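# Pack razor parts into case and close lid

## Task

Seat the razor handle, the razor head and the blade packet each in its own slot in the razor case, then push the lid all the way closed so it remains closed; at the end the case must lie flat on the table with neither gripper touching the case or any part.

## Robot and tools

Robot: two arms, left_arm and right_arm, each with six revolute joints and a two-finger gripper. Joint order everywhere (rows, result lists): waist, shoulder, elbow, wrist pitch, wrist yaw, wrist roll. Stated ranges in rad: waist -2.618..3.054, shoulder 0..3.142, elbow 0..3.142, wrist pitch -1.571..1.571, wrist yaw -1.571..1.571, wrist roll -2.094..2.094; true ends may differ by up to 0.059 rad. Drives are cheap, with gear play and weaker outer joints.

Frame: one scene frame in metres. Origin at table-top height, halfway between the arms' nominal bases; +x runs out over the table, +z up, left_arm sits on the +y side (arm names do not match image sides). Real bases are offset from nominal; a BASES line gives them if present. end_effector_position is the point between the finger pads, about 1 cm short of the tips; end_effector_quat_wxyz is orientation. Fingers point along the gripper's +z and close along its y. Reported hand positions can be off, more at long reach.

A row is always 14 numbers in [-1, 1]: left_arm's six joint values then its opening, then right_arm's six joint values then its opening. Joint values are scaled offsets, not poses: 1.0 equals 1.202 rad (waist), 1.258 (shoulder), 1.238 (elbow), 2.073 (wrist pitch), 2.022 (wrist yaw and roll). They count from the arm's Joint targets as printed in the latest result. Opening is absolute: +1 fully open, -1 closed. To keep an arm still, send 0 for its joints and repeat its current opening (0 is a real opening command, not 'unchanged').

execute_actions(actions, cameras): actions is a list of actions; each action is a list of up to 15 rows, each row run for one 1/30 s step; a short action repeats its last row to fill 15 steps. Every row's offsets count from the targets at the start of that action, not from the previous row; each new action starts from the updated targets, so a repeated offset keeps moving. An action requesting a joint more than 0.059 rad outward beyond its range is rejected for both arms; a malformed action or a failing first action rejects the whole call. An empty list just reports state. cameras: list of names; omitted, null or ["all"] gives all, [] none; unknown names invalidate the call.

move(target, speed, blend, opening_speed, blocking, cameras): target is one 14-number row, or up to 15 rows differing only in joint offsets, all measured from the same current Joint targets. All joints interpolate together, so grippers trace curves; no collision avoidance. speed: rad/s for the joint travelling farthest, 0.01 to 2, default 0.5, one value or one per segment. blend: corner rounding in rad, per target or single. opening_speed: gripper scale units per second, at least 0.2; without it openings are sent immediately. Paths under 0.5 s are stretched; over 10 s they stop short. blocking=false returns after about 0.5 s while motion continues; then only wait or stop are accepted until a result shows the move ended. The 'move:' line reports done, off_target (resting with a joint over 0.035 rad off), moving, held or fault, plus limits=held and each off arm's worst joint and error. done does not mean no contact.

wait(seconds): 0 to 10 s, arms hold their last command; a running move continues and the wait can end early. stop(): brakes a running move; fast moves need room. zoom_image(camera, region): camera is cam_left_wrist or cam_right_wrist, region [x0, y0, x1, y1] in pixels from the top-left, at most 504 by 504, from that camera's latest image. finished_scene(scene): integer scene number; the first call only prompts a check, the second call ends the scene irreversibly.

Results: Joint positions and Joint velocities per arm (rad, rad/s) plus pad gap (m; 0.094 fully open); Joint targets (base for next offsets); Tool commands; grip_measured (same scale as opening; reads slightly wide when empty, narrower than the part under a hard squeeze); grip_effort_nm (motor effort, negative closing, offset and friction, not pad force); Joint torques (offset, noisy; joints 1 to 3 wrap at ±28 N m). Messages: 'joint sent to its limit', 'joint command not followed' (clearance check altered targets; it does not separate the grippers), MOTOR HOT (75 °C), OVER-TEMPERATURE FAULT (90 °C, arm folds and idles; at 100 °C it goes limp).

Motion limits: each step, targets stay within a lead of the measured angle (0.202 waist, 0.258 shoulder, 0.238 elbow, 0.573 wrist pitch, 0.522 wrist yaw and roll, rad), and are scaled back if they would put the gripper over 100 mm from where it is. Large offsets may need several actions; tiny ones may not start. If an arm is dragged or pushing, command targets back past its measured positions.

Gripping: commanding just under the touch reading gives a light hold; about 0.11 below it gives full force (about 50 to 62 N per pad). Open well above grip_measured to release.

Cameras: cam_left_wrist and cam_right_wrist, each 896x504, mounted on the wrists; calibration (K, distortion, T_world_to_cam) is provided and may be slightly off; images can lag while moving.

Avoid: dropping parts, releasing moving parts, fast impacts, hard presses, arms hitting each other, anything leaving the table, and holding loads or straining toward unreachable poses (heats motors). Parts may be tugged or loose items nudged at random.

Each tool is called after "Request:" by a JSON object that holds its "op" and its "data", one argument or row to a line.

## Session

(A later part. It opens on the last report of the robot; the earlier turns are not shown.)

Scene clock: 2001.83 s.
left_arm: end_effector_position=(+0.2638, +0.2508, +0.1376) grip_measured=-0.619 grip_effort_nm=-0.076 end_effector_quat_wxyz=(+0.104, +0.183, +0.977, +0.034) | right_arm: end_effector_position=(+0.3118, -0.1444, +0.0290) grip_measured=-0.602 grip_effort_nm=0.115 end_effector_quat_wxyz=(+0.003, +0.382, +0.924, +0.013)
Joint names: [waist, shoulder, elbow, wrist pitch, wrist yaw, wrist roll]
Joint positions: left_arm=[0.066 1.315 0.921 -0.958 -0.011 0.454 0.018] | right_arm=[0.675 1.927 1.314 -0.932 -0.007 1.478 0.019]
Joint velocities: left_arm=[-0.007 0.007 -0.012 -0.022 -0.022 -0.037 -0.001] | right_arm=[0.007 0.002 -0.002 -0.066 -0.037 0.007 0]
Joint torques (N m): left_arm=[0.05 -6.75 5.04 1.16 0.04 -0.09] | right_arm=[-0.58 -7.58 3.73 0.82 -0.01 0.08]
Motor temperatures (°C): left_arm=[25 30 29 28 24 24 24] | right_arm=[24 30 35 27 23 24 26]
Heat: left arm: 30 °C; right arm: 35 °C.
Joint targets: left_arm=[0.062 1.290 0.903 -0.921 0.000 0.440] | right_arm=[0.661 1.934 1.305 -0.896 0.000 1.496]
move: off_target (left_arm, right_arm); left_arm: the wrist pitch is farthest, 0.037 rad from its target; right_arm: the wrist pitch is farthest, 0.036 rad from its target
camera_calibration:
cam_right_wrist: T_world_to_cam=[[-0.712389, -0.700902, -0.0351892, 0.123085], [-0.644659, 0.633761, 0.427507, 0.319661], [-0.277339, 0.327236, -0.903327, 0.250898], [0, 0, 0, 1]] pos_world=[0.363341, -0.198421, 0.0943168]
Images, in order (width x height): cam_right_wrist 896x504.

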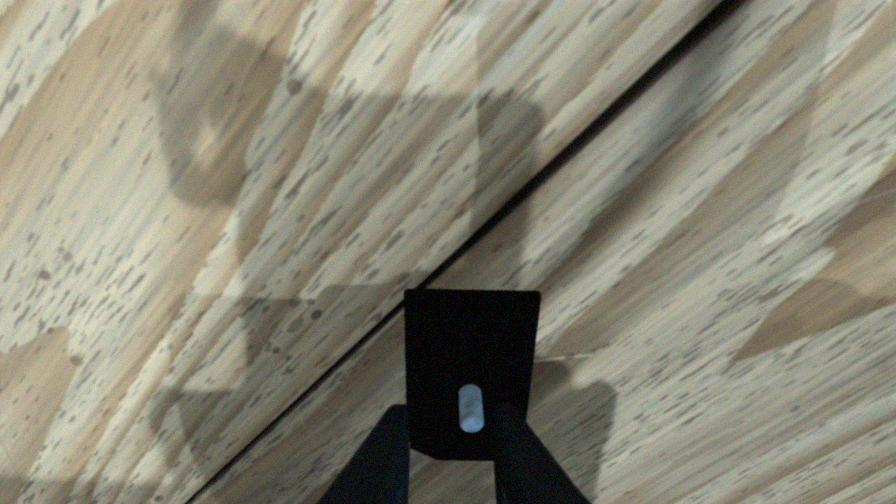

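Request:
{"op": "move", "data": {
  "target": [0,0,0,0,0,0,-0.62,0,0,-0.021,0.008,0,0,-0.6],
  "speed": 0.15,
  "cameras": ["cam_right_wrist"]
}}

Scene clock: 2011.50 s.
left_arm: end_effector_position=(+0.2638, +0.2508, +0.1376) grip_measured=-0.619 grip_effort_nm=-0.076 end_effector_quat_wxyz=(+0.104, +0.183, +0.977, +0.034) | right_arm: end_effector_position=(+0.3082, -0.1475, +0.0229) grip_measured=-0.602 grip_effort_nm=0.110 end_effector_quat_wxyz=(+0.000, +0.382, +0.924, +0.009)
Joint names: [waist, shoulder, elbow, wrist pitch, wrist yaw, wrist roll]
Joint positions: left_arm=[0.066 1.315 0.921 -0.958 -0.011 0.454 0.018] | right_arm=[0.675 1.927 1.288 -0.915 -0.007 1.478 0.019]
Joint velocities: left_arm=[0.002 -0.007 -0.012 -0.007 -0.022 -0.022 0] | right_arm=[-0.017 -0.027 0.002 0.007 -0.037 -0.007 -0.001]
Joint torques (N m): left_arm=[0.17 -6.74 5.22 1.16 0.03 -0.07] | right_arm=[-0.57 -7.51 3.63 0.79 0 0.09]
Motor temperatures (°C): left_arm=[25 29 29 28 24 24 24] | right_arm=[24 31 34 27 23 24 26]
Heat: left arm: 29 °C; right arm: 34 °C.
Joint targets: left_arm=[0.062 1.290 0.903 -0.921 0.000 0.440] | right_arm=[0.661 1.934 1.279 -0.879 0.000 1.496]
move: off_target (left_arm, right_arm); left_arm: the wrist pitch is farthest, 0.037 rad from its target; right_arm: the wrist pitch is farthest, 0.036 rad from its target
camera_calibration:
cam_right_wrist: T_world_to_cam=[[-0.712605, -0.701083, -0.0260213, 0.117956], [-0.641632, 0.63628, 0.428316, 0.321278], [-0.283728, 0.321917, -0.903254, 0.246516], [0, 0, 0, 1]] pos_world=[0.360142, -0.201084, 0.0881277]
Images, in order (width x height): cam_right_wrist 896x504.

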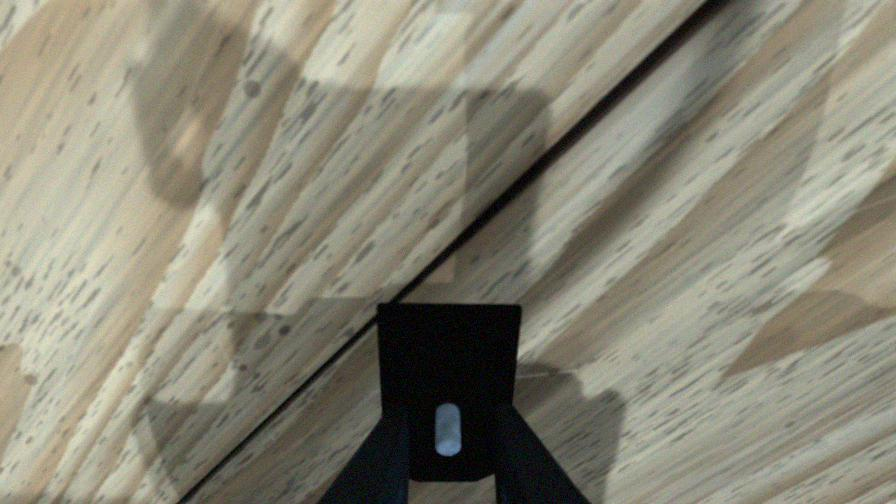

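Request:
{"op": "move", "data": {
  "target": [0,0,0,0,0,0,-0.62,0,0,0,0,0,0,-1],
  "opening_speed": 0.5,
  "cameras": ["cam_right_wrist"]
}}

Scene clock: 2019.00 s.
left_arm: end_effector_position=(+0.2638, +0.2508, +0.1376) grip_measured=-0.619 grip_effort_nm=-0.081 end_effector_quat_wxyz=(+0.104, +0.183, +0.977, +0.034) | right_arm: end_effector_position=(+0.3085, -0.1472, +0.0229) grip_measured=-0.971 grip_effort_nm=-0.974 end_effector_quat_wxyz=(+0.001, +0.382, +0.924, +0.010)
Joint names: [waist, shoulder, elbow, wrist pitch, wrist yaw, wrist roll]
Joint positions: left_arm=[0.066 1.315 0.921 -0.958 -0.011 0.454 0.018] | right_arm=[0.675 1.927 1.288 -0.914 -0.007 1.478 0.001]
Joint velocities: left_arm=[0.022 0.012 -0.002 -0.037 0.022 -0.022 0] | right_arm=[-0.027 -0.002 0.012 0.066 -0.051 0.037 -0.002]
Joint torques (N m): left_arm=[0.17 -6.74 5.23 1.16 0.02 -0.05] | right_arm=[-0.54 -7.5 3.62 0.8 0 0.07]
Motor temperatures (°C): left_arm=[25 29 28 28 24 24 24] | right_arm=[24 31 34 27 23 24 26]
Heat: left arm: 29 °C; right arm: 34 °C.
Joint targets: left_arm=[0.062 1.290 0.903 -0.921 0.000 0.440] | right_arm=[0.661 1.934 1.279 -0.879 0.000 1.496]
move: off_target (left_arm); left_arm: the wrist pitch is farthest, 0.037 rad from its target
camera_calibration:
cam_right_wrist: T_world_to_cam=[[-0.712573, -0.701056, -0.0275495, 0.118365], [-0.642137, 0.63586, 0.428184, 0.321405], [-0.282663, 0.322803, -0.903272, 0.246329], [0, 0, 0, 1]] pos_world=[0.360358, -0.200904, 0.0881425]
Images, in order (width x height): cam_right_wrist 896x504.

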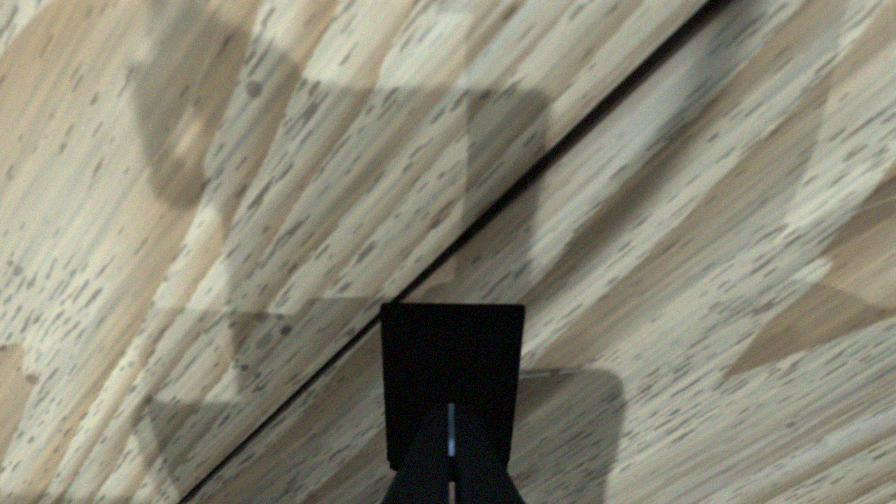

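Request:
{"op": "move", "data": {
  "target": [
    [0,0,0,0,0,0,-0.62,0,-0.089,0.175,-0.169,0,0,-1],
    [0,0,0,0,0,0,-0.62,0.315,0.178,0.5525,-0.235,0,-0.596,-1]
  ],
  "speed": [0.25,0.5],
  "cameras": ["cam_right_wrist"]
}}

Request:
{"op": "zoom_image", "data": {
  "camera": "cam_right_wrist",
  "region": [200, 100, 700, 504]
}}

Scene clock: 2047.83 s.
left_arm: end_effector_position=(+0.2638, +0.2508, +0.1376) grip_measured=-0.619 grip_effort_nm=-0.076 end_effector_quat_wxyz=(+0.104, +0.183, +0.977, +0.034) | right_arm: end_effector_position=(+0.2424, -0.0077, +0.0969) grip_measured=-0.975 grip_effort_nm=-1.028 end_effector_quat_wxyz=(-0.003, -0.368, +0.930, +0.003)
Joint names: [waist, shoulder, elbow, wrist pitch, wrist yaw, wrist roll]
Joint positions: left_arm=[0.066 1.315 0.921 -0.958 -0.011 0.454 0.018] | right_arm=[1.044 2.148 1.917 -1.34 -0.007 0.31 0.001]
Joint velocities: left_arm=[-0.032 0.002 0.007 0.022 0.007 -0.022 0.001] | right_arm=[-0.017 0.002 0.002 0.007 0.037 0.066 0]
Joint torques (N m): left_arm=[0.13 -6.75 5.12 1.16 0 -0.08] | right_arm=[0.18 -9.51 9.07 0.16 -0.01 -0.22]
Motor temperatures (°C): left_arm=[25 29 28 28 24 24 24] | right_arm=[24 31 34 26 23 24 27]
Heat: left arm: 29 °C; right arm: 34 °C.
Joint targets: left_arm=[0.062 1.290 0.903 -0.921 0.000 0.440] | right_arm=[1.040 2.158 1.963 -1.366 0.000 0.291]
move: off_target (left_arm, right_arm); left_arm: the wrist pitch is farthest, 0.037 rad from its target; right_arm: the elbow is farthest, 0.046 rad from its target
camera_calibration:
cam_right_wrist: T_world_to_cam=[[0.676786, -0.736004, -0.0160982, -0.166989], [-0.66146, -0.617548, 0.425564, 0.15381], [-0.323158, -0.277367, -0.904785, 0.254845], [0, 0, 0, 1]] pos_world=[0.29711, 0.042766, 0.162436]
Images, in order (width x height): cam_right_wrist 896x504.

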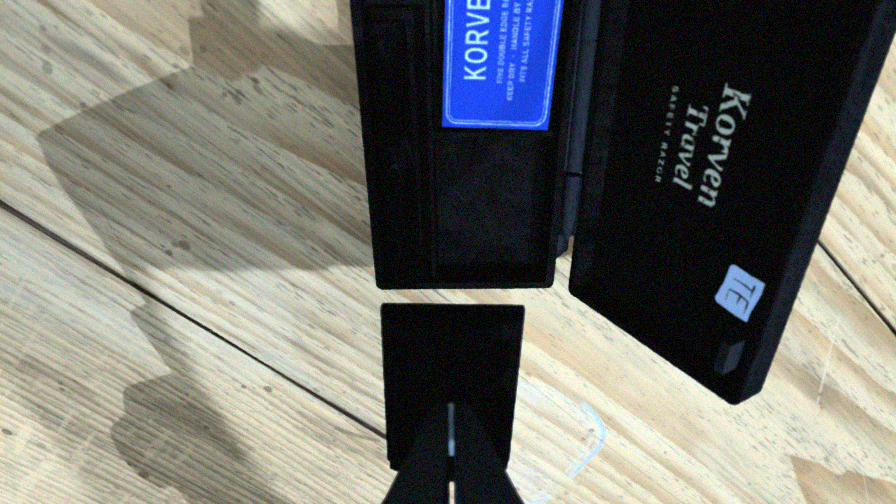

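Scaled by 1.008 from the camera's 896x504 image, which has a finer 1280x720 frame.

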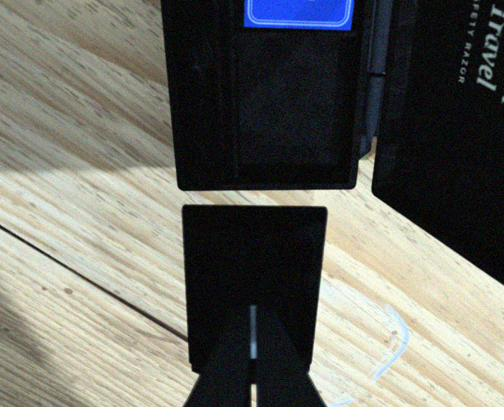

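Request:
{"op": "move", "data": {
  "target": [0,0,0,0,0,0,-0.62,-0.045,0.0428,0.0683,-0.015,0,-0.035,-1],
  "speed": 0.2,
  "cameras": ["cam_right_wrist"]
}}

Request:
{"op": "zoom_image", "data": {
  "camera": "cam_right_wrist",
  "region": [200, 100, 700, 504]
}}

Scene clock: 2066.37 s.
left_arm: end_effector_position=(+0.2638, +0.2508, +0.1376) grip_measured=-0.619 grip_effort_nm=-0.071 end_effector_quat_wxyz=(+0.104, +0.183, +0.977, +0.034) | right_arm: end_effector_position=(+0.2703, -0.0113, +0.0966) grip_measured=-0.975 grip_effort_nm=-1.023 end_effector_quat_wxyz=(-0.003, -0.372, +0.928, +0.002)
Joint names: [waist, shoulder, elbow, wrist pitch, wrist yaw, wrist roll]
Joint positions: left_arm=[0.066 1.315 0.921 -0.958 -0.011 0.454 0.018] | right_arm=[0.982 2.201 2.001 -1.373 -0.007 0.239 0.001]
Joint velocities: left_arm=[-0.007 0.007 0.007 0.037 -0.037 -0.095 0] | right_arm=[0.002 -0.027 -0.002 0.051 -0.007 -0.007 0]
Joint torques (N m): left_arm=[0.09 -6.71 5.24 1.17 0.01 -0.07] | right_arm=[-0.18 -9.85 9.02 0.16 -0.01 -0.12]
Motor temperatures (°C): left_arm=[25 29 28 28 24 24 24] | right_arm=[24 31 36 26 23 24 27]
Heat: left arm: 29 °C; right arm: 36 °C.
Joint targets: left_arm=[0.062 1.290 0.903 -0.921 0.000 0.440] | right_arm=[0.986 2.212 2.048 -1.398 0.000 0.220]
move: off_target (left_arm, right_arm); left_arm: the wrist pitch is farthest, 0.037 rad from its target; right_arm: the elbow is farthest, 0.047 rad from its target
camera_calibration:
cam_right_wrist: T_world_to_cam=[[0.68352, -0.729758, -0.0159111, -0.190353], [-0.655495, -0.623261, 0.426465, 0.168425], [-0.321133, -0.281068, -0.904364, 0.261961], [0, 0, 0, 1]] pos_world=[0.324636, 0.0396897, 0.162052]
Images, in order (width x height): cam_right_wrist 896x504.

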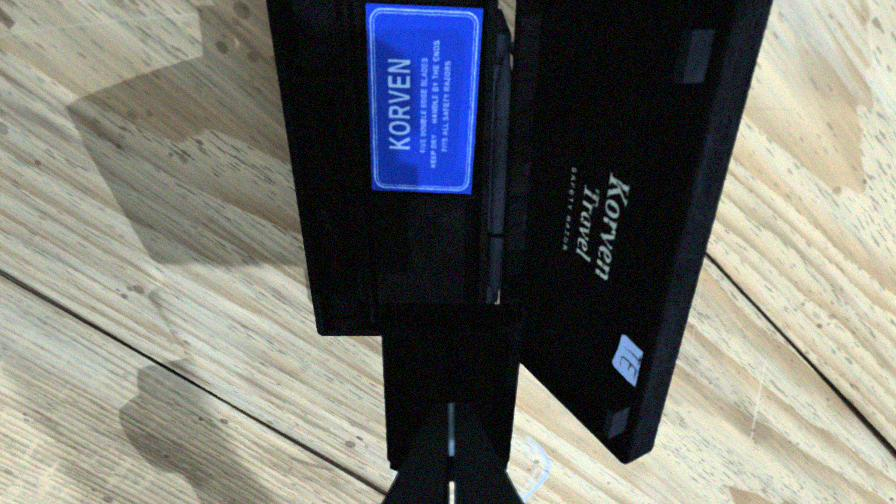

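Scaled by 1.008 from the camera's 896x504 image, which has a finer 1280x720 frame.

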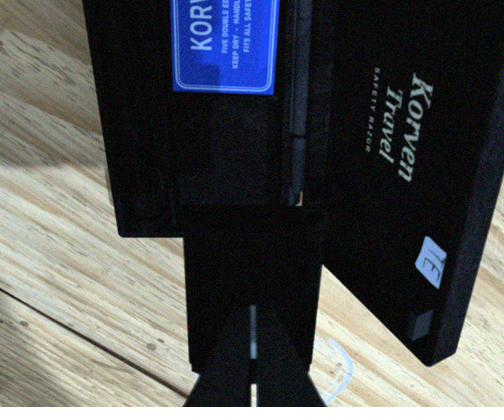

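Request:
{"op": "move", "data": {
  "target": [
    [0,0,0,0,0,0,-0.62,0.013,0,0,0,0,0.021,-1],
    [0,0,0,0,0,0,-0.62,0.013,0,-0.143,0.081,0,0.021,-1]
  ],
  "speed": 0.2,
  "cameras": ["cam_right_wrist"]
}}

Request:
{"op": "zoom_image", "data": {
  "camera": "cam_right_wrist",
  "region": [200, 100, 700, 504]
}}

Scene clock: 2088.50 s.
left_arm: end_effector_position=(+0.2638, +0.2508, +0.1376) grip_measured=-0.619 grip_effort_nm=-0.076 end_effector_quat_wxyz=(+0.104, +0.183, +0.977, +0.034) | right_arm: end_effector_position=(+0.2645, -0.0144, +0.0652) grip_measured=-0.975 grip_effort_nm=-1.033 end_effector_quat_wxyz=(-0.012, -0.373, +0.928, -0.004)
Joint names: [waist, shoulder, elbow, wrist pitch, wrist yaw, wrist roll]
Joint positions: left_arm=[0.066 1.315 0.921 -0.958 -0.011 0.454 0.018] | right_arm=[0.99 2.203 1.878 -1.27 -0.007 0.245 0.001]
Joint velocities: left_arm=[-0.007 -0.012 0.002 0.037 -0.007 0.022 0.001] | right_arm=[-0.002 0.002 -0.002 -0.081 -0.066 -0.095 0]
Joint torques (N m): left_arm=[0.09 -6.63 5.23 1.15 0.03 -0.06] | right_arm=[0.54 -9.94 4 0.81 -0.01 0.08]
Motor temperatures (°C): left_arm=[25 29 28 28 24 24 24] | right_arm=[24 35 35 25 23 24 28]
Heat: left arm: 29 °C; right arm: 35 °C.
Joint targets: left_arm=[0.062 1.290 0.903 -0.921 0.000 0.440] | right_arm=[1.001 2.212 1.871 -1.230 0.000 0.263]
move: off_target (left_arm, right_arm); left_arm: the wrist pitch is farthest, 0.037 rad from its target; right_arm: the wrist pitch is farthest, 0.040 rad from its target
camera_calibration:
cam_right_wrist: T_world_to_cam=[[0.684488, -0.728949, -0.0104777, -0.189732], [-0.649543, -0.616326, 0.445237, 0.173412], [-0.331013, -0.297954, -0.895351, 0.232538], [0, 0, 0, 1]] pos_world=[0.319481, 0.0378591, 0.129005]
Images, in order (width x height): cam_right_wrist 896x504.

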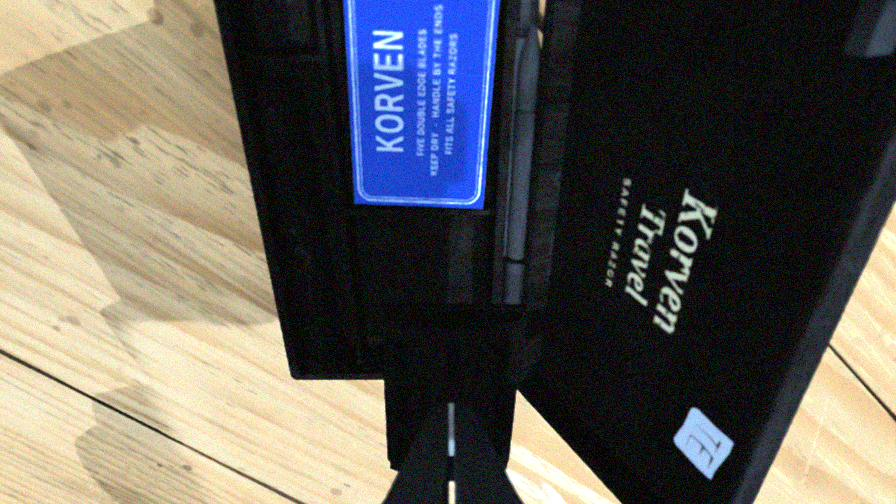

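Scaled by 1.008 from the camera's 896x504 image, which has a finer 1280x720 frame.

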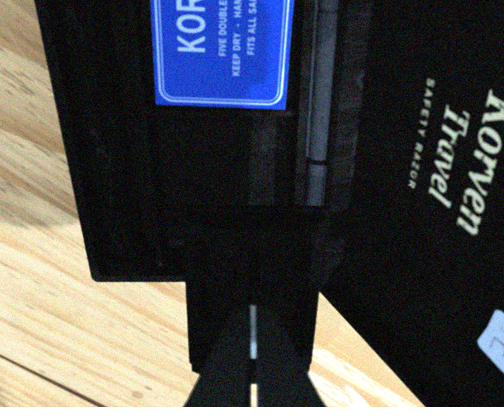

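Request:
{"op": "move", "data": {
  "target": [0,0,0,0,0,0,-0.62,0.0146,0,0,0.0085,0,0.026,-1],
  "speed": 0.15,
  "cameras": ["cam_right_wrist"]
}}

Request:
{"op": "zoom_image", "data": {
  "camera": "cam_right_wrist",
  "region": [250, 200, 600, 504]
}}

Scene clock: 2110.53 s.
left_arm: end_effector_position=(+0.2638, +0.2508, +0.1376) grip_measured=-0.619 grip_effort_nm=-0.076 end_effector_quat_wxyz=(+0.104, +0.183, +0.977, +0.034) | right_arm: end_effector_position=(+0.2606, -0.0071, +0.0651) grip_measured=-0.975 grip_effort_nm=-1.028 end_effector_quat_wxyz=(-0.005, -0.356, +0.934, +0.001)
Joint names: [waist, shoulder, elbow, wrist pitch, wrist yaw, wrist roll]
Joint positions: left_arm=[0.066 1.315 0.921 -0.958 -0.011 0.454 0.018] | right_arm=[1.007 2.203 1.878 -1.253 -0.007 0.297 0.001]
Joint velocities: left_arm=[0.002 -0.002 -0.002 -0.007 0.007 -0.007 -0.001] | right_arm=[0.007 -0.012 0.002 -0.066 0.022 0.051 0.001]
Joint torques (N m): left_arm=[0.1 -6.68 5.11 1.15 0 -0.07] | right_arm=[0.53 -9.96 4 0.81 -0.01 0.05]
Motor temperatures (°C): left_arm=[25 29 28 29 24 24 24] | right_arm=[24 34 33 25 23 24 28]
Heat: left arm: 29 °C; right arm: 34 °C.
Joint targets: left_arm=[0.062 1.290 0.903 -0.921 0.000 0.440] | right_arm=[1.019 2.212 1.871 -1.212 0.000 0.315]
move: off_target (left_arm, right_arm); left_arm: the wrist pitch is farthest, 0.037 rad from its target; right_arm: the wrist pitch is farthest, 0.041 rad from its target
camera_calibration:
cam_right_wrist: T_world_to_cam=[[0.658472, -0.75247, -0.0142816, -0.174895], [-0.675071, -0.598918, 0.430785, 0.183126], [-0.332706, -0.274019, -0.902342, 0.234429], [0, 0, 0, 1]] pos_world=[0.316782, 0.0423123, 0.130149]
Images, in order (width x height): cam_right_wrist 896x504.

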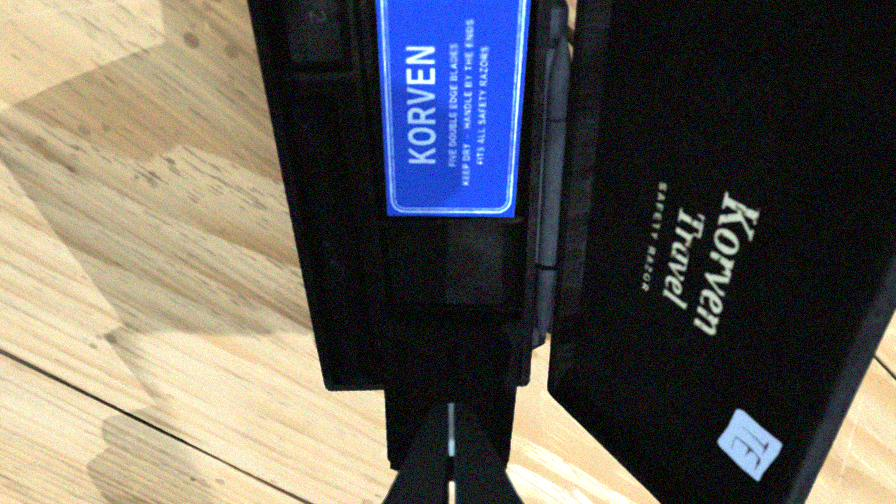

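Scaled by 1.440 from the camera's 896x504 image, which has a finer 1280x720 frame.

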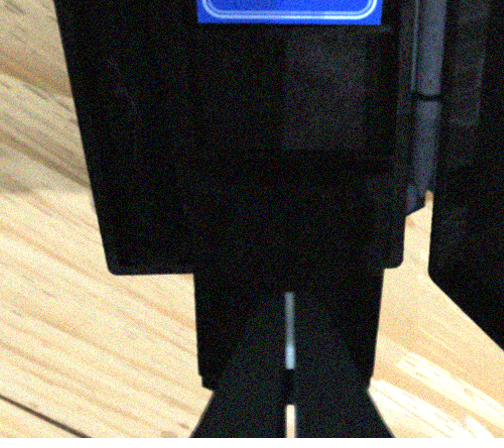

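Request:
{"op": "move", "data": {
  "target": [
    [0,0,0,0,0,0,-0.62,-0.0158,0,0,0,0,0,-1],
    [0,0,0,0,0,0,-0.62,-0.0158,0.0155,-0.07,0.051,0,0,-1]
  ],
  "speed": 0.1,
  "cameras": ["cam_right_wrist"]
}}

Request:
{"op": "zoom_image", "data": {
  "camera": "cam_right_wrist",
  "region": [250, 200, 600, 504]
}}

Scene clock: 2131.83 s.
left_arm: end_effector_position=(+0.2638, +0.2508, +0.1376) grip_measured=-0.619 grip_effort_nm=-0.081 end_effector_quat_wxyz=(+0.104, +0.183, +0.977, +0.034) | right_arm: end_effector_position=(+0.2604, -0.0075, +0.0381) grip_measured=-0.975 grip_effort_nm=-1.028 end_effector_quat_wxyz=(-0.006, -0.356, +0.934, +0.000)
Joint names: [waist, shoulder, elbow, wrist pitch, wrist yaw, wrist roll]
Joint positions: left_arm=[0.066 1.315 0.921 -0.958 -0.011 0.454 0.018] | right_arm=[1.007 2.218 1.796 -1.156 -0.007 0.297 0.001]
Joint velocities: left_arm=[0.007 0.007 -0.012 -0.051 -0.051 -0.022 0] | right_arm=[0.002 -0.017 -0.002 -0.007 0.037 -0.007 0]
Joint torques (N m): left_arm=[0.17 -6.69 5.15 1.15 0.01 -0.05] | right_arm=[-0.49 -9.72 3.67 0.91 0 0.08]
Motor temperatures (°C): left_arm=[25 29 28 29 24 24 24] | right_arm=[24 34 33 25 23 24 28]
Heat: left arm: 29 °C; right arm: 34 °C.
Joint targets: left_arm=[0.062 1.290 0.903 -0.921 0.000 0.440] | right_arm=[1.000 2.231 1.784 -1.106 0.000 0.315]
move: off_target (left_arm, right_arm); left_arm: the wrist pitch is farthest, 0.037 rad from its target; right_arm: the wrist pitch is farthest, 0.050 rad from its target
camera_calibration:
cam_right_wrist: T_world_to_cam=[[0.658461, -0.752488, -0.0138184, -0.175424], [-0.674728, -0.598352, 0.432107, 0.19423], [-0.333424, -0.275202, -0.901716, 0.210093], [0, 0, 0, 1]] pos_world=[0.316612, 0.0420312, 0.103092]
Images, in order (width x height): cam_right_wrist 896x504.

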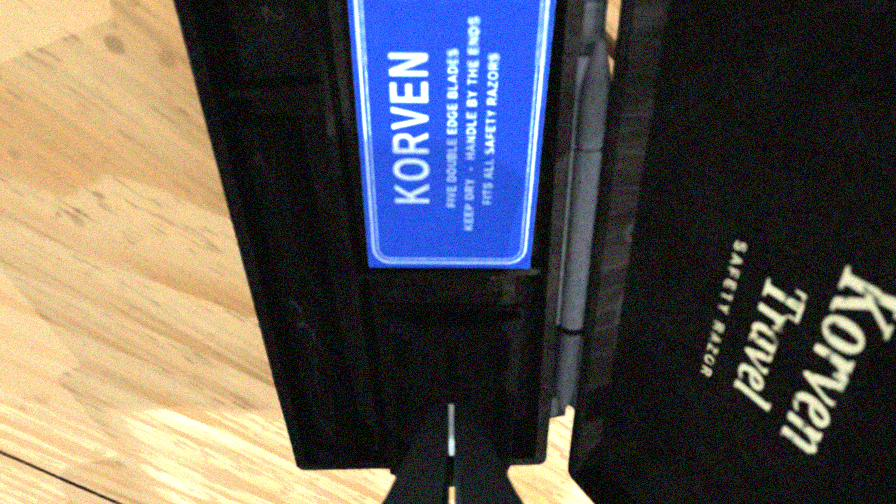

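Scaled by 1.440 from the camera's 896x504 image, which has a finer 1280x720 frame.

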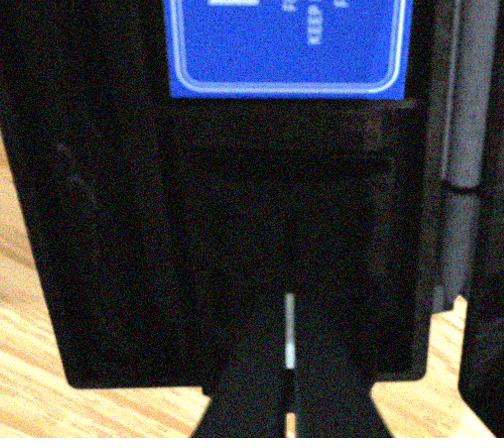

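Request:
{"op": "move", "data": {
  "target": [0,0,0,0,0,0,-0.62,0,0.0064,-0.029,0.02,0,0,-1],
  "speed": 0.06,
  "cameras": ["cam_right_wrist"]
}}

Request:
{"op": "zoom_image", "data": {
  "camera": "cam_right_wrist",
  "region": [250, 200, 600, 504]
}}

Scene clock: 2146.43 s.
left_arm: end_effector_position=(+0.2638, +0.2508, +0.1376) grip_measured=-0.619 grip_effort_nm=-0.076 end_effector_quat_wxyz=(+0.104, +0.183, +0.977, +0.034) | right_arm: end_effector_position=(+0.2609, -0.0067, +0.0332) grip_measured=-0.975 grip_effort_nm=-1.023 end_effector_quat_wxyz=(-0.003, -0.355, +0.935, +0.003)
Joint names: [waist, shoulder, elbow, wrist pitch, wrist yaw, wrist roll]
Joint positions: left_arm=[0.066 1.315 0.921 -0.958 -0.011 0.454 0.018] | right_arm=[1.007 2.218 1.776 -1.129 -0.007 0.299 0.001]
Joint velocities: left_arm=[0.002 0.012 -0.002 -0.139 -0.11 -0.007 -0.001] | right_arm=[0.002 -0.002 0.007 0.022 -0.066 0.022 0]
Joint torques (N m): left_arm=[0.1 -6.75 5.29 1.16 0 -0.08] | right_arm=[-0.44 -9.07 2.33 1.05 -0.01 0.07]
Motor temperatures (°C): left_arm=[25 29 28 29 24 24 24] | right_arm=[24 36 32 26 23 24 28]
Heat: left arm: 29 °C; right arm: 36 °C.
Joint targets: left_arm=[0.062 1.290 0.903 -0.921 0.000 0.440] | right_arm=[1.000 2.240 1.748 -1.065 0.000 0.315]
move: off_target (left_arm, right_arm); left_arm: the wrist pitch is farthest, 0.037 rad from its target; right_arm: the wrist pitch is farthest, 0.064 rad from its target
camera_calibration:
cam_right_wrist: T_world_to_cam=[[0.657365, -0.7534, -0.0161294, -0.174851], [-0.677353, -0.600121, 0.425496, 0.198073], [-0.330248, -0.268781, -0.904816, 0.205335], [0, 0, 0, 1]] pos_world=[0.316917, 0.0423255, 0.0986905]
Images, in order (width x height): cam_right_wrist 896x504.

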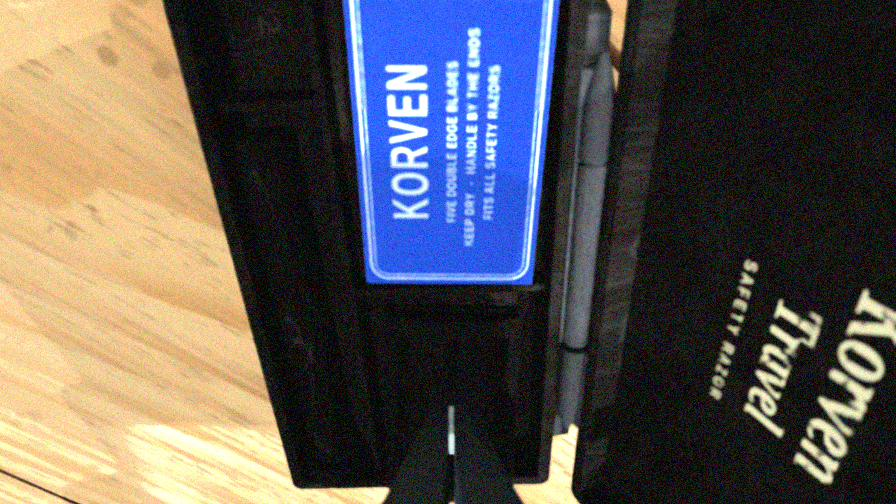

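Scaled by 1.440 from the camera's 896x504 image, which has a finer 1280x720 frame.

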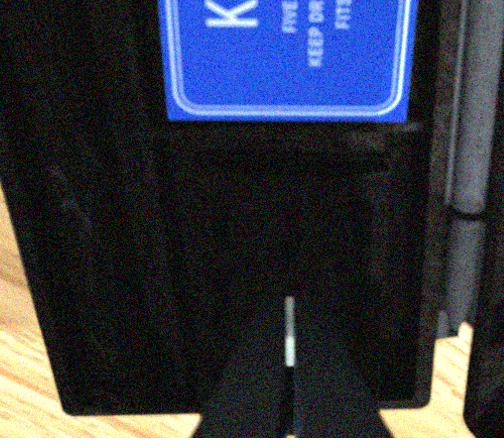

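Request:
{"op": "move", "data": {
  "target": [0,0,0,0,0,0,-0.62,0,0.006,-0.016,0.013,0,0,-1],
  "speed": 0.06,
  "cameras": ["cam_right_wrist"]
}}

Request:
{"op": "zoom_image", "data": {
  "camera": "cam_right_wrist",
  "region": [330, 260, 580, 504]
}}

Scene clock: 2158.73 s.
left_arm: end_effector_position=(+0.2638, +0.2508, +0.1376) grip_measured=-0.619 grip_effort_nm=-0.076 end_effector_quat_wxyz=(+0.104, +0.183, +0.977, +0.034) | right_arm: end_effector_position=(+0.2608, -0.0069, +0.0322) grip_measured=-0.975 grip_effort_nm=-1.023 end_effector_quat_wxyz=(-0.001, -0.355, +0.935, +0.004)
Joint names: [waist, shoulder, elbow, wrist pitch, wrist yaw, wrist roll]
Joint positions: left_arm=[0.066 1.315 0.921 -0.958 -0.011 0.454 0.018] | right_arm=[1.007 2.215 1.766 -1.119 -0.007 0.299 0.001]
Joint velocities: left_arm=[0.007 -0.017 -0.007 0.066 0.007 0.037 -0.001] | right_arm=[0.012 0.002 -0.002 -0.022 -0.051 -0.051 0]
Joint torques (N m): left_arm=[0.06 -6.65 5.09 1.16 0.01 -0.08] | right_arm=[-0.49 -8.34 1.32 1.22 -0.02 0.07]
Motor temperatures (°C): left_arm=[25 29 28 29 24 24 24] | right_arm=[24 34 32 26 23 24 28]
Heat: left arm: 29 °C; right arm: 34 °C.
Joint targets: left_arm=[0.062 1.290 0.903 -0.921 0.000 0.440] | right_arm=[1.000 2.247 1.728 -1.038 0.000 0.315]
move: off_target (left_arm, right_arm); left_arm: the wrist pitch is farthest, 0.037 rad from its target; right_arm: the wrist pitch is farthest, 0.081 rad from its target
camera_calibration:
cam_right_wrist: T_world_to_cam=[[0.657392, -0.753356, -0.0170597, -0.174905], [-0.678028, -0.601234, 0.422843, 0.198591], [-0.328808, -0.266406, -0.906043, 0.204005], [0, 0, 0, 1]] pos_world=[0.316709, 0.0419823, 0.0978804]
Images, in order (width x height): cam_right_wrist 896x504.

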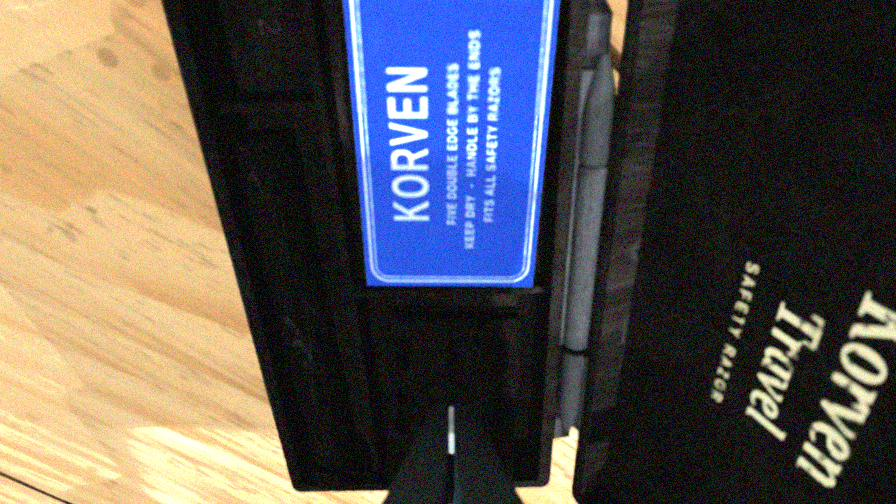

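Scaled by 2.016 from the camera's 896x504 image, which has a finer 1280x720 frame.

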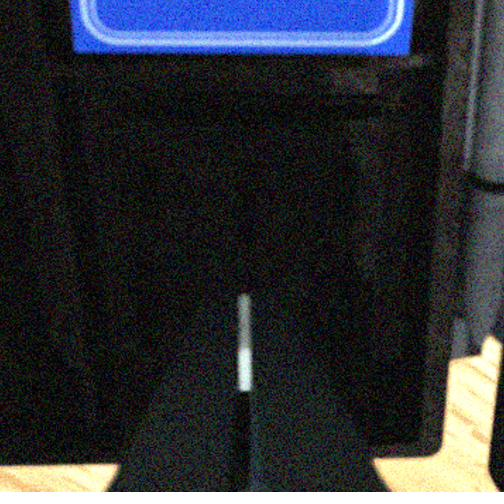

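Request:
{"op": "move", "data": {
  "target": [0,0,0,0,0,0,-0.62,-0.004,0,0,0,0,0,-1],
  "speed": 0.06,
  "cameras": ["cam_right_wrist"]
}}

Request:
{"op": "zoom_image", "data": {
  "camera": "cam_right_wrist",
  "region": [330, 260, 580, 504]
}}

Scene clock: 2168.87 s.
left_arm: end_effector_position=(+0.2638, +0.2508, +0.1376) grip_measured=-0.619 grip_effort_nm=-0.071 end_effector_quat_wxyz=(+0.104, +0.183, +0.977, +0.034) | right_arm: end_effector_position=(+0.2608, -0.0069, +0.0322) grip_measured=-0.975 grip_effort_nm=-1.028 end_effector_quat_wxyz=(-0.001, -0.355, +0.935, +0.004)
Joint names: [waist, shoulder, elbow, wrist pitch, wrist yaw, wrist roll]
Joint positions: left_arm=[0.066 1.315 0.921 -0.958 -0.011 0.454 0.018] | right_arm=[1.007 2.215 1.766 -1.119 -0.007 0.299 0.001]
Joint velocities: left_arm=[-0.002 -0.007 -0.002 -0.022 0.022 0.007 0.001] | right_arm=[0.007 0.012 0.002 0.081 -0.095 -0.095 -0.001]
Joint torques (N m): left_arm=[0.23 -6.74 5.15 1.2 0.01 -0.07] | right_arm=[-0.47 -8.32 1.42 1.23 -0.01 0.08]
Motor temperatures (°C): left_arm=[25 29 28 29 24 24 24] | right_arm=[24 34 32 26 23 24 28]
Heat: left arm: 29 °C; right arm: 34 °C.
Joint targets: left_arm=[0.062 1.290 0.903 -0.921 0.000 0.440] | right_arm=[0.995 2.247 1.728 -1.038 0.000 0.315]
move: off_target (left_arm, right_arm); left_arm: the wrist pitch is farthest, 0.037 rad from its target; right_arm: the wrist pitch is farthest, 0.081 rad from its target
camera_calibration:
cam_right_wrist: T_world_to_cam=[[0.657392, -0.753356, -0.0170597, -0.174905], [-0.678028, -0.601234, 0.422843, 0.198591], [-0.328808, -0.266406, -0.906043, 0.204005], [0, 0, 0, 1]] pos_world=[0.316709, 0.0419823, 0.0978804]
Images, in order (width x height): cam_right_wrist 896x504.

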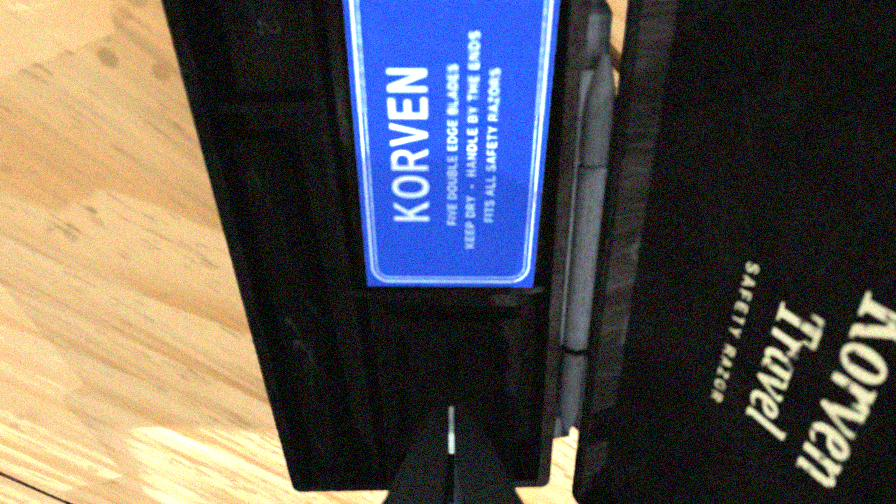

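Scaled by 2.016 from the camera's 896x504 image, which has a finer 1280x720 frame.

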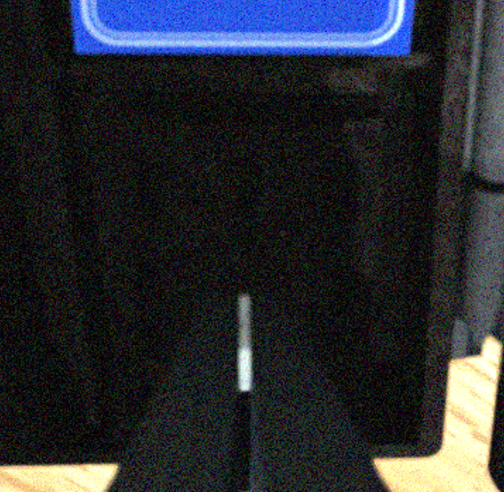

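Request:
{"op": "move", "data": {
  "target": [0,0,0,0,0,0,-0.62,0,0,0,-0.03,0,0,-1],
  "speed": 0.06,
  "cameras": ["cam_right_wrist"]
}}

Request:
{"op": "zoom_image", "data": {
  "camera": "cam_right_wrist",
  "region": [330, 260, 580, 504]
}}

Scene clock: 2184.47 s.
left_arm: end_effector_position=(+0.2638, +0.2508, +0.1376) grip_measured=-0.619 grip_effort_nm=-0.076 end_effector_quat_wxyz=(+0.104, +0.183, +0.977, +0.034) | right_arm: end_effector_position=(+0.2608, -0.0069, +0.0322) grip_measured=-0.975 grip_effort_nm=-1.033 end_effector_quat_wxyz=(-0.001, -0.355, +0.935, +0.004)
Joint names: [waist, shoulder, elbow, wrist pitch, wrist yaw, wrist roll]
Joint positions: left_arm=[0.066 1.315 0.921 -0.958 -0.011 0.454 0.018] | right_arm=[1.007 2.215 1.766 -1.119 -0.007 0.299 0.001]
Joint velocities: left_arm=[0.002 0.002 -0.002 0.066 -0.007 -0.037 0] | right_arm=[0.002 -0.002 -0.007 0.066 -0.037 0.037 0]
Joint torques (N m): left_arm=[0.14 -6.71 5.2 1.17 0.01 -0.08] | right_arm=[-0.49 -8.34 1.39 0.62 -0.02 0.08]
Motor temperatures (°C): left_arm=[25 29 28 29 24 24 24] | right_arm=[24 35 32 26 23 24 28]
Heat: left arm: 29 °C; right arm: 35 °C.
Joint targets: left_arm=[0.062 1.290 0.903 -0.921 0.000 0.440] | right_arm=[0.995 2.247 1.728 -1.100 0.000 0.315]
move: off_target (left_arm, right_arm); left_arm: the wrist pitch is farthest, 0.037 rad from its target; right_arm: the elbow is farthest, 0.038 rad from its target
camera_calibration:
cam_right_wrist: T_world_to_cam=[[0.657392, -0.753356, -0.0170597, -0.174905], [-0.678028, -0.601234, 0.422843, 0.198591], [-0.328808, -0.266406, -0.906043, 0.204005], [0, 0, 0, 1]] pos_world=[0.316709, 0.0419823, 0.0978804]
Images, in order (width x height): cam_right_wrist 896x504.

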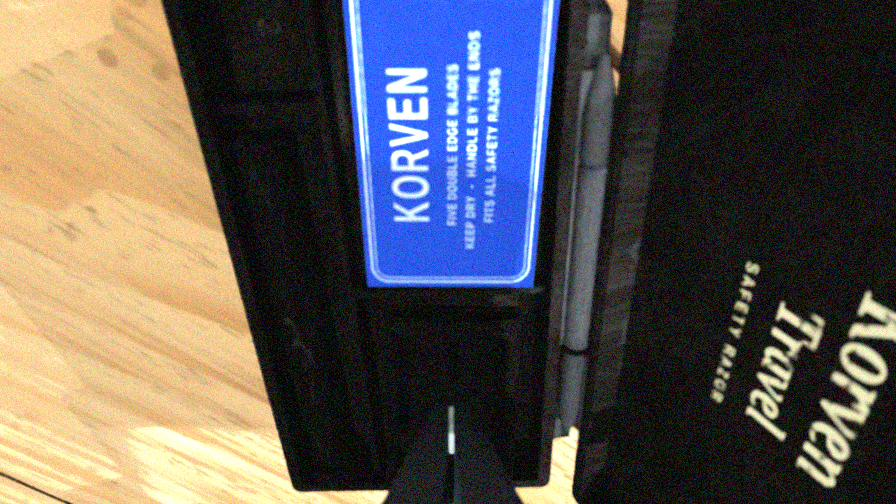

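Scaled by 2.016 from the camera's 896x504 image, which has a finer 1280x720 frame.

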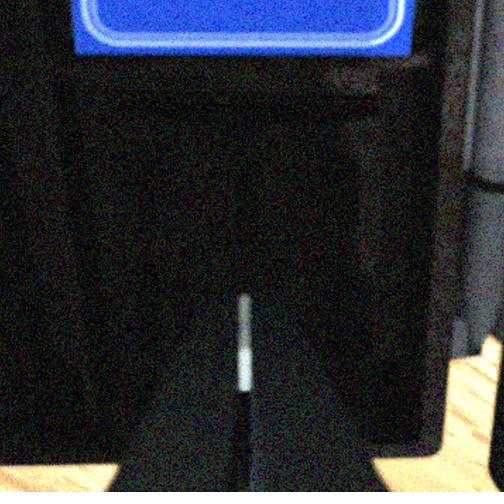

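Request:
{"op": "move", "data": {
  "target": [0,0,0,0,0,0,-0.62,0,0,0,0,0,0,-0.65],
  "opening_speed": 0.3,
  "cameras": ["cam_right_wrist"]
}}

Request:
{"op": "zoom_image", "data": {
  "camera": "cam_right_wrist",
  "region": [330, 260, 580, 504]
}}

Scene clock: 2193.40 s.
left_arm: end_effector_position=(+0.2638, +0.2508, +0.1376) grip_measured=-0.619 grip_effort_nm=-0.071 end_effector_quat_wxyz=(+0.104, +0.183, +0.977, +0.034) | right_arm: end_effector_position=(+0.2647, -0.0094, +0.0318) grip_measured=-0.652 grip_effort_nm=0.125 end_effector_quat_wxyz=(-0.002, -0.350, +0.937, +0.005)
Joint names: [waist, shoulder, elbow, wrist pitch, wrist yaw, wrist roll]
Joint positions: left_arm=[0.066 1.315 0.921 -0.958 -0.011 0.454 0.018] | right_arm=[0.994 2.215 1.765 -1.118 -0.011 0.299 0.016]
Joint velocities: left_arm=[-0.012 0.012 0.002 0.037 -0.022 -0.007 0] | right_arm=[-0.007 -0.017 -0.002 0.081 0.007 -0.022 0]
Joint torques (N m): left_arm=[0.14 -6.68 5.26 1.17 0.01 -0.06] | right_arm=[-0.49 -8.34 1.62 0.59 0.02 0.08]
Motor temperatures (°C): left_arm=[25 29 28 29 24 24 24] | right_arm=[24 35 31 26 23 24 28]
Heat: left arm: 29 °C; right arm: 35 °C.
Joint targets: left_arm=[0.062 1.290 0.903 -0.921 0.000 0.440] | right_arm=[0.995 2.247 1.728 -1.100 0.000 0.315]
move: off_target (left_arm, right_arm); left_arm: the wrist pitch is farthest, 0.037 rad from its target; right_arm: the elbow is farthest, 0.037 rad from its target
camera_calibration:
cam_right_wrist: T_world_to_cam=[[0.648055, -0.761332, -0.0199827, -0.176901], [-0.684248, -0.593561, 0.423663, 0.201628], [-0.334409, -0.260883, -0.9056, 0.205825], [0, 0, 0, 1]] pos_world=[0.321434, 0.0386946, 0.0974376]
Images, in order (width x height): cam_right_wrist 896x504.

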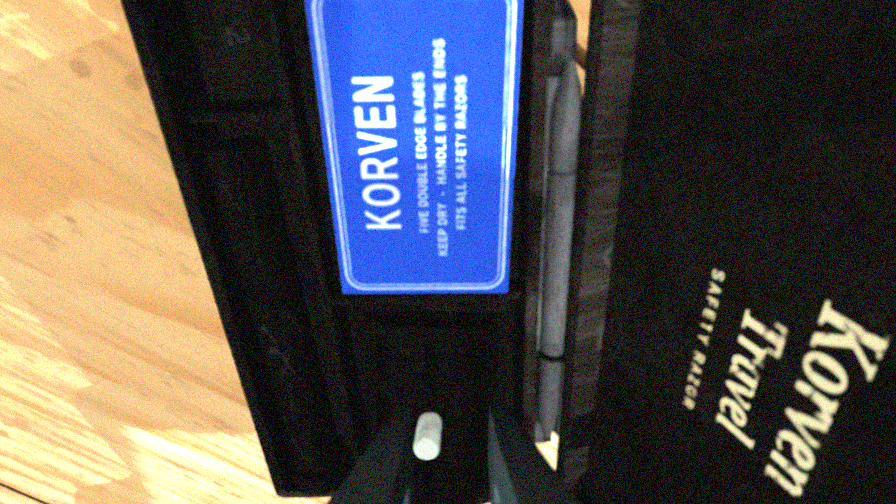

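Scaled by 2.016 from the camera's 896x504 image, which has a finer 1280x720 frame.

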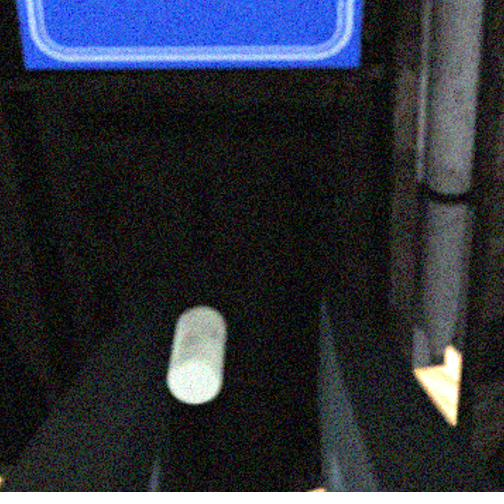

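Request:
{"op": "move", "data": {
  "target": [
    [0,0,0,0,0,0,-0.62,0,-0.04,0.07,-0.055,0,0,-0.65],
    [0,0,0,0,0,0,-0.62,0,-0.04,0.29,-0.19,0,0,-0.65]
  ],
  "speed": [0.15,0.4],
  "cameras": ["cam_right_wrist"]
}}

Request:
{"op": "zoom_image", "data": {
  "camera": "cam_right_wrist",
  "region": [250, 150, 600, 500]
}}

Scene clock: 2202.33 s.
left_arm: end_effector_position=(+0.2638, +0.2508, +0.1376) grip_measured=-0.619 grip_effort_nm=-0.081 end_effector_quat_wxyz=(+0.104, +0.183, +0.977, +0.034) | right_arm: end_effector_position=(+0.2581, -0.0201, +0.1032) grip_measured=-0.652 grip_effort_nm=0.115 end_effector_quat_wxyz=(-0.030, -0.344, +0.938, -0.017)
Joint names: [waist, shoulder, elbow, wrist pitch, wrist yaw, wrist roll]
Joint positions: left_arm=[0.066 1.315 0.921 -0.958 -0.011 0.454 0.018] | right_arm=[0.994 2.215 2.047 -1.471 -0.011 0.311 0.016]
Joint velocities: left_arm=[-0.007 0.027 -0.002 -0.037 -0.066 0.022 0.001] | right_arm=[-0.022 0.002 -0.002 -0.022 -0.022 -0.051 -0.001]
Joint torques (N m): left_arm=[0.21 -6.76 5.26 1.16 -0.01 -0.07] | right_arm=[-0.5 -12.01 8.29 0.12 0.04 0.07]
Motor temperatures (°C): left_arm=[25 29 28 29 24 24 24] | right_arm=[24 35 32 25 23 24 28]
Heat: left arm: 29 °C; right arm: 35 °C.
Joint targets: left_arm=[0.062 1.290 0.903 -0.921 0.000 0.440] | right_arm=[0.995 2.197 2.087 -1.494 0.000 0.315]
move: off_target (left_arm, right_arm); left_arm: the wrist pitch is farthest, 0.037 rad from its target; right_arm: the elbow is farthest, 0.040 rad from its target
camera_calibration:
cam_right_wrist: T_world_to_cam=[[0.638332, -0.769758, 0.00227921, -0.17926], [-0.674498, -0.557904, 0.483524, 0.152478], [-0.370925, -0.310186, -0.875328, 0.270746], [0, 0, 0, 1]] pos_world=[0.3177, 0.0310628, 0.163674]
Images, in order (width x height): cam_right_wrist 896x504.

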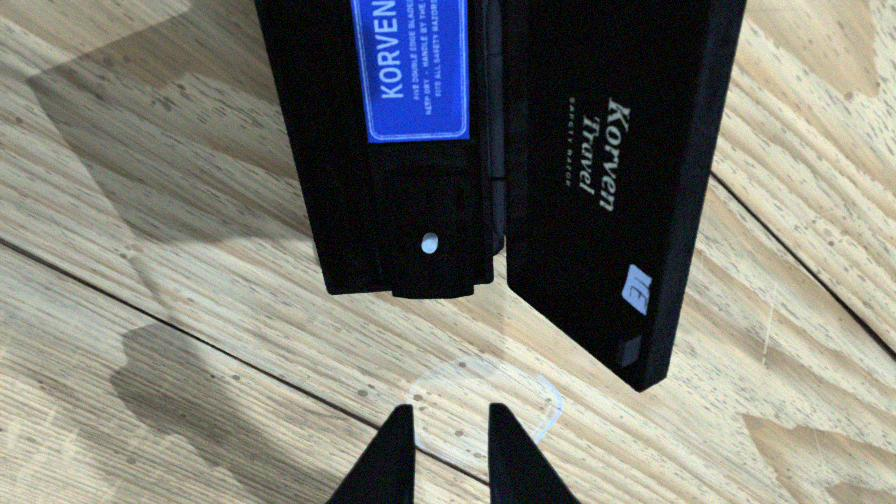

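Scaled by 1.440 from the camera's 896x504 image, which has a finer 1280x720 frame.

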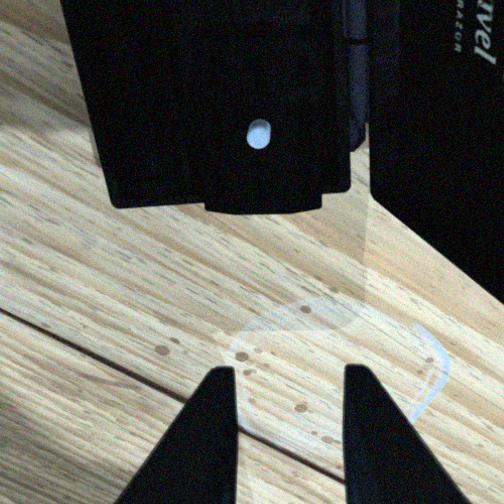

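Request:
{"op": "move", "data": {
  "target": [
    [0,0,0,0,0,0,-0.62,0.019,0,0,0,0,0,-0.65],
    [0,0,0,0,0,0,-0.62,0.019,0.0246,-0.2,0.15,0,0,-0.65]
  ],
  "speed": 0.3,
  "cameras": ["cam_right_wrist"]
}}

Scene clock: 2211.73 s.
left_arm: end_effector_position=(+0.2638, +0.2508, +0.1376) grip_measured=-0.619 grip_effort_nm=-0.081 end_effector_quat_wxyz=(+0.104, +0.183, +0.977, +0.034) | right_arm: end_effector_position=(+0.2578, -0.0082, +0.0506) grip_measured=-0.652 grip_effort_nm=0.120 end_effector_quat_wxyz=(-0.013, -0.352, +0.936, -0.004)
Joint names: [waist, shoulder, elbow, wrist pitch, wrist yaw, wrist roll]
Joint positions: left_arm=[0.066 1.315 0.921 -0.958 -0.011 0.454 0.018] | right_arm=[1.01 2.22 1.848 -1.224 -0.011 0.31 0.016]
Joint velocities: left_arm=[-0.022 -0.012 -0.007 -0.022 -0.007 -0.022 0] | right_arm=[0.007 0.012 -0.002 -0.022 -0.037 0.051 0.001]
Joint torques (N m): left_arm=[0.1 -6.72 5.2 1.16 0.02 -0.08] | right_arm=[0.5 -10.03 3.97 0.84 0.03 0.07]
Motor temperatures (°C): left_arm=[25 29 28 29 24 24 24] | right_arm=[24 35 32 25 23 24 28]
Heat: left arm: 29 °C; right arm: 35 °C.
Joint targets: left_arm=[0.062 1.290 0.903 -0.921 0.000 0.440] | right_arm=[1.018 2.228 1.840 -1.183 0.000 0.315]
move: off_target (left_arm, right_arm); left_arm: the wrist pitch is farthest, 0.037 rad from its target; right_arm: the wrist pitch is farthest, 0.041 rad from its target
camera_calibration:
cam_right_wrist: T_world_to_cam=[[0.651327, -0.758712, -0.011312, -0.1724], [-0.675269, -0.586365, 0.447424, 0.186202], [-0.346099, -0.283781, -0.89425, 0.223103], [0, 0, 0, 1]] pos_world=[0.315241, 0.0416928, 0.114248]
Images, in order (width x height): cam_right_wrist 896x504.

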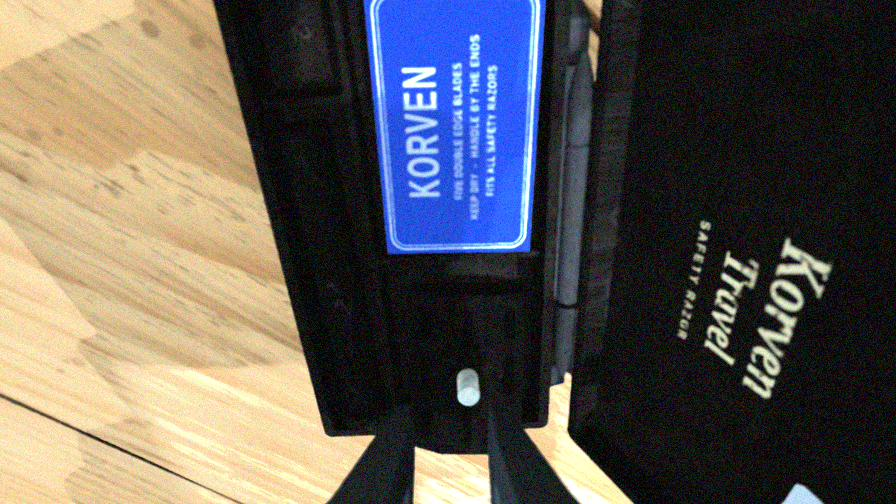

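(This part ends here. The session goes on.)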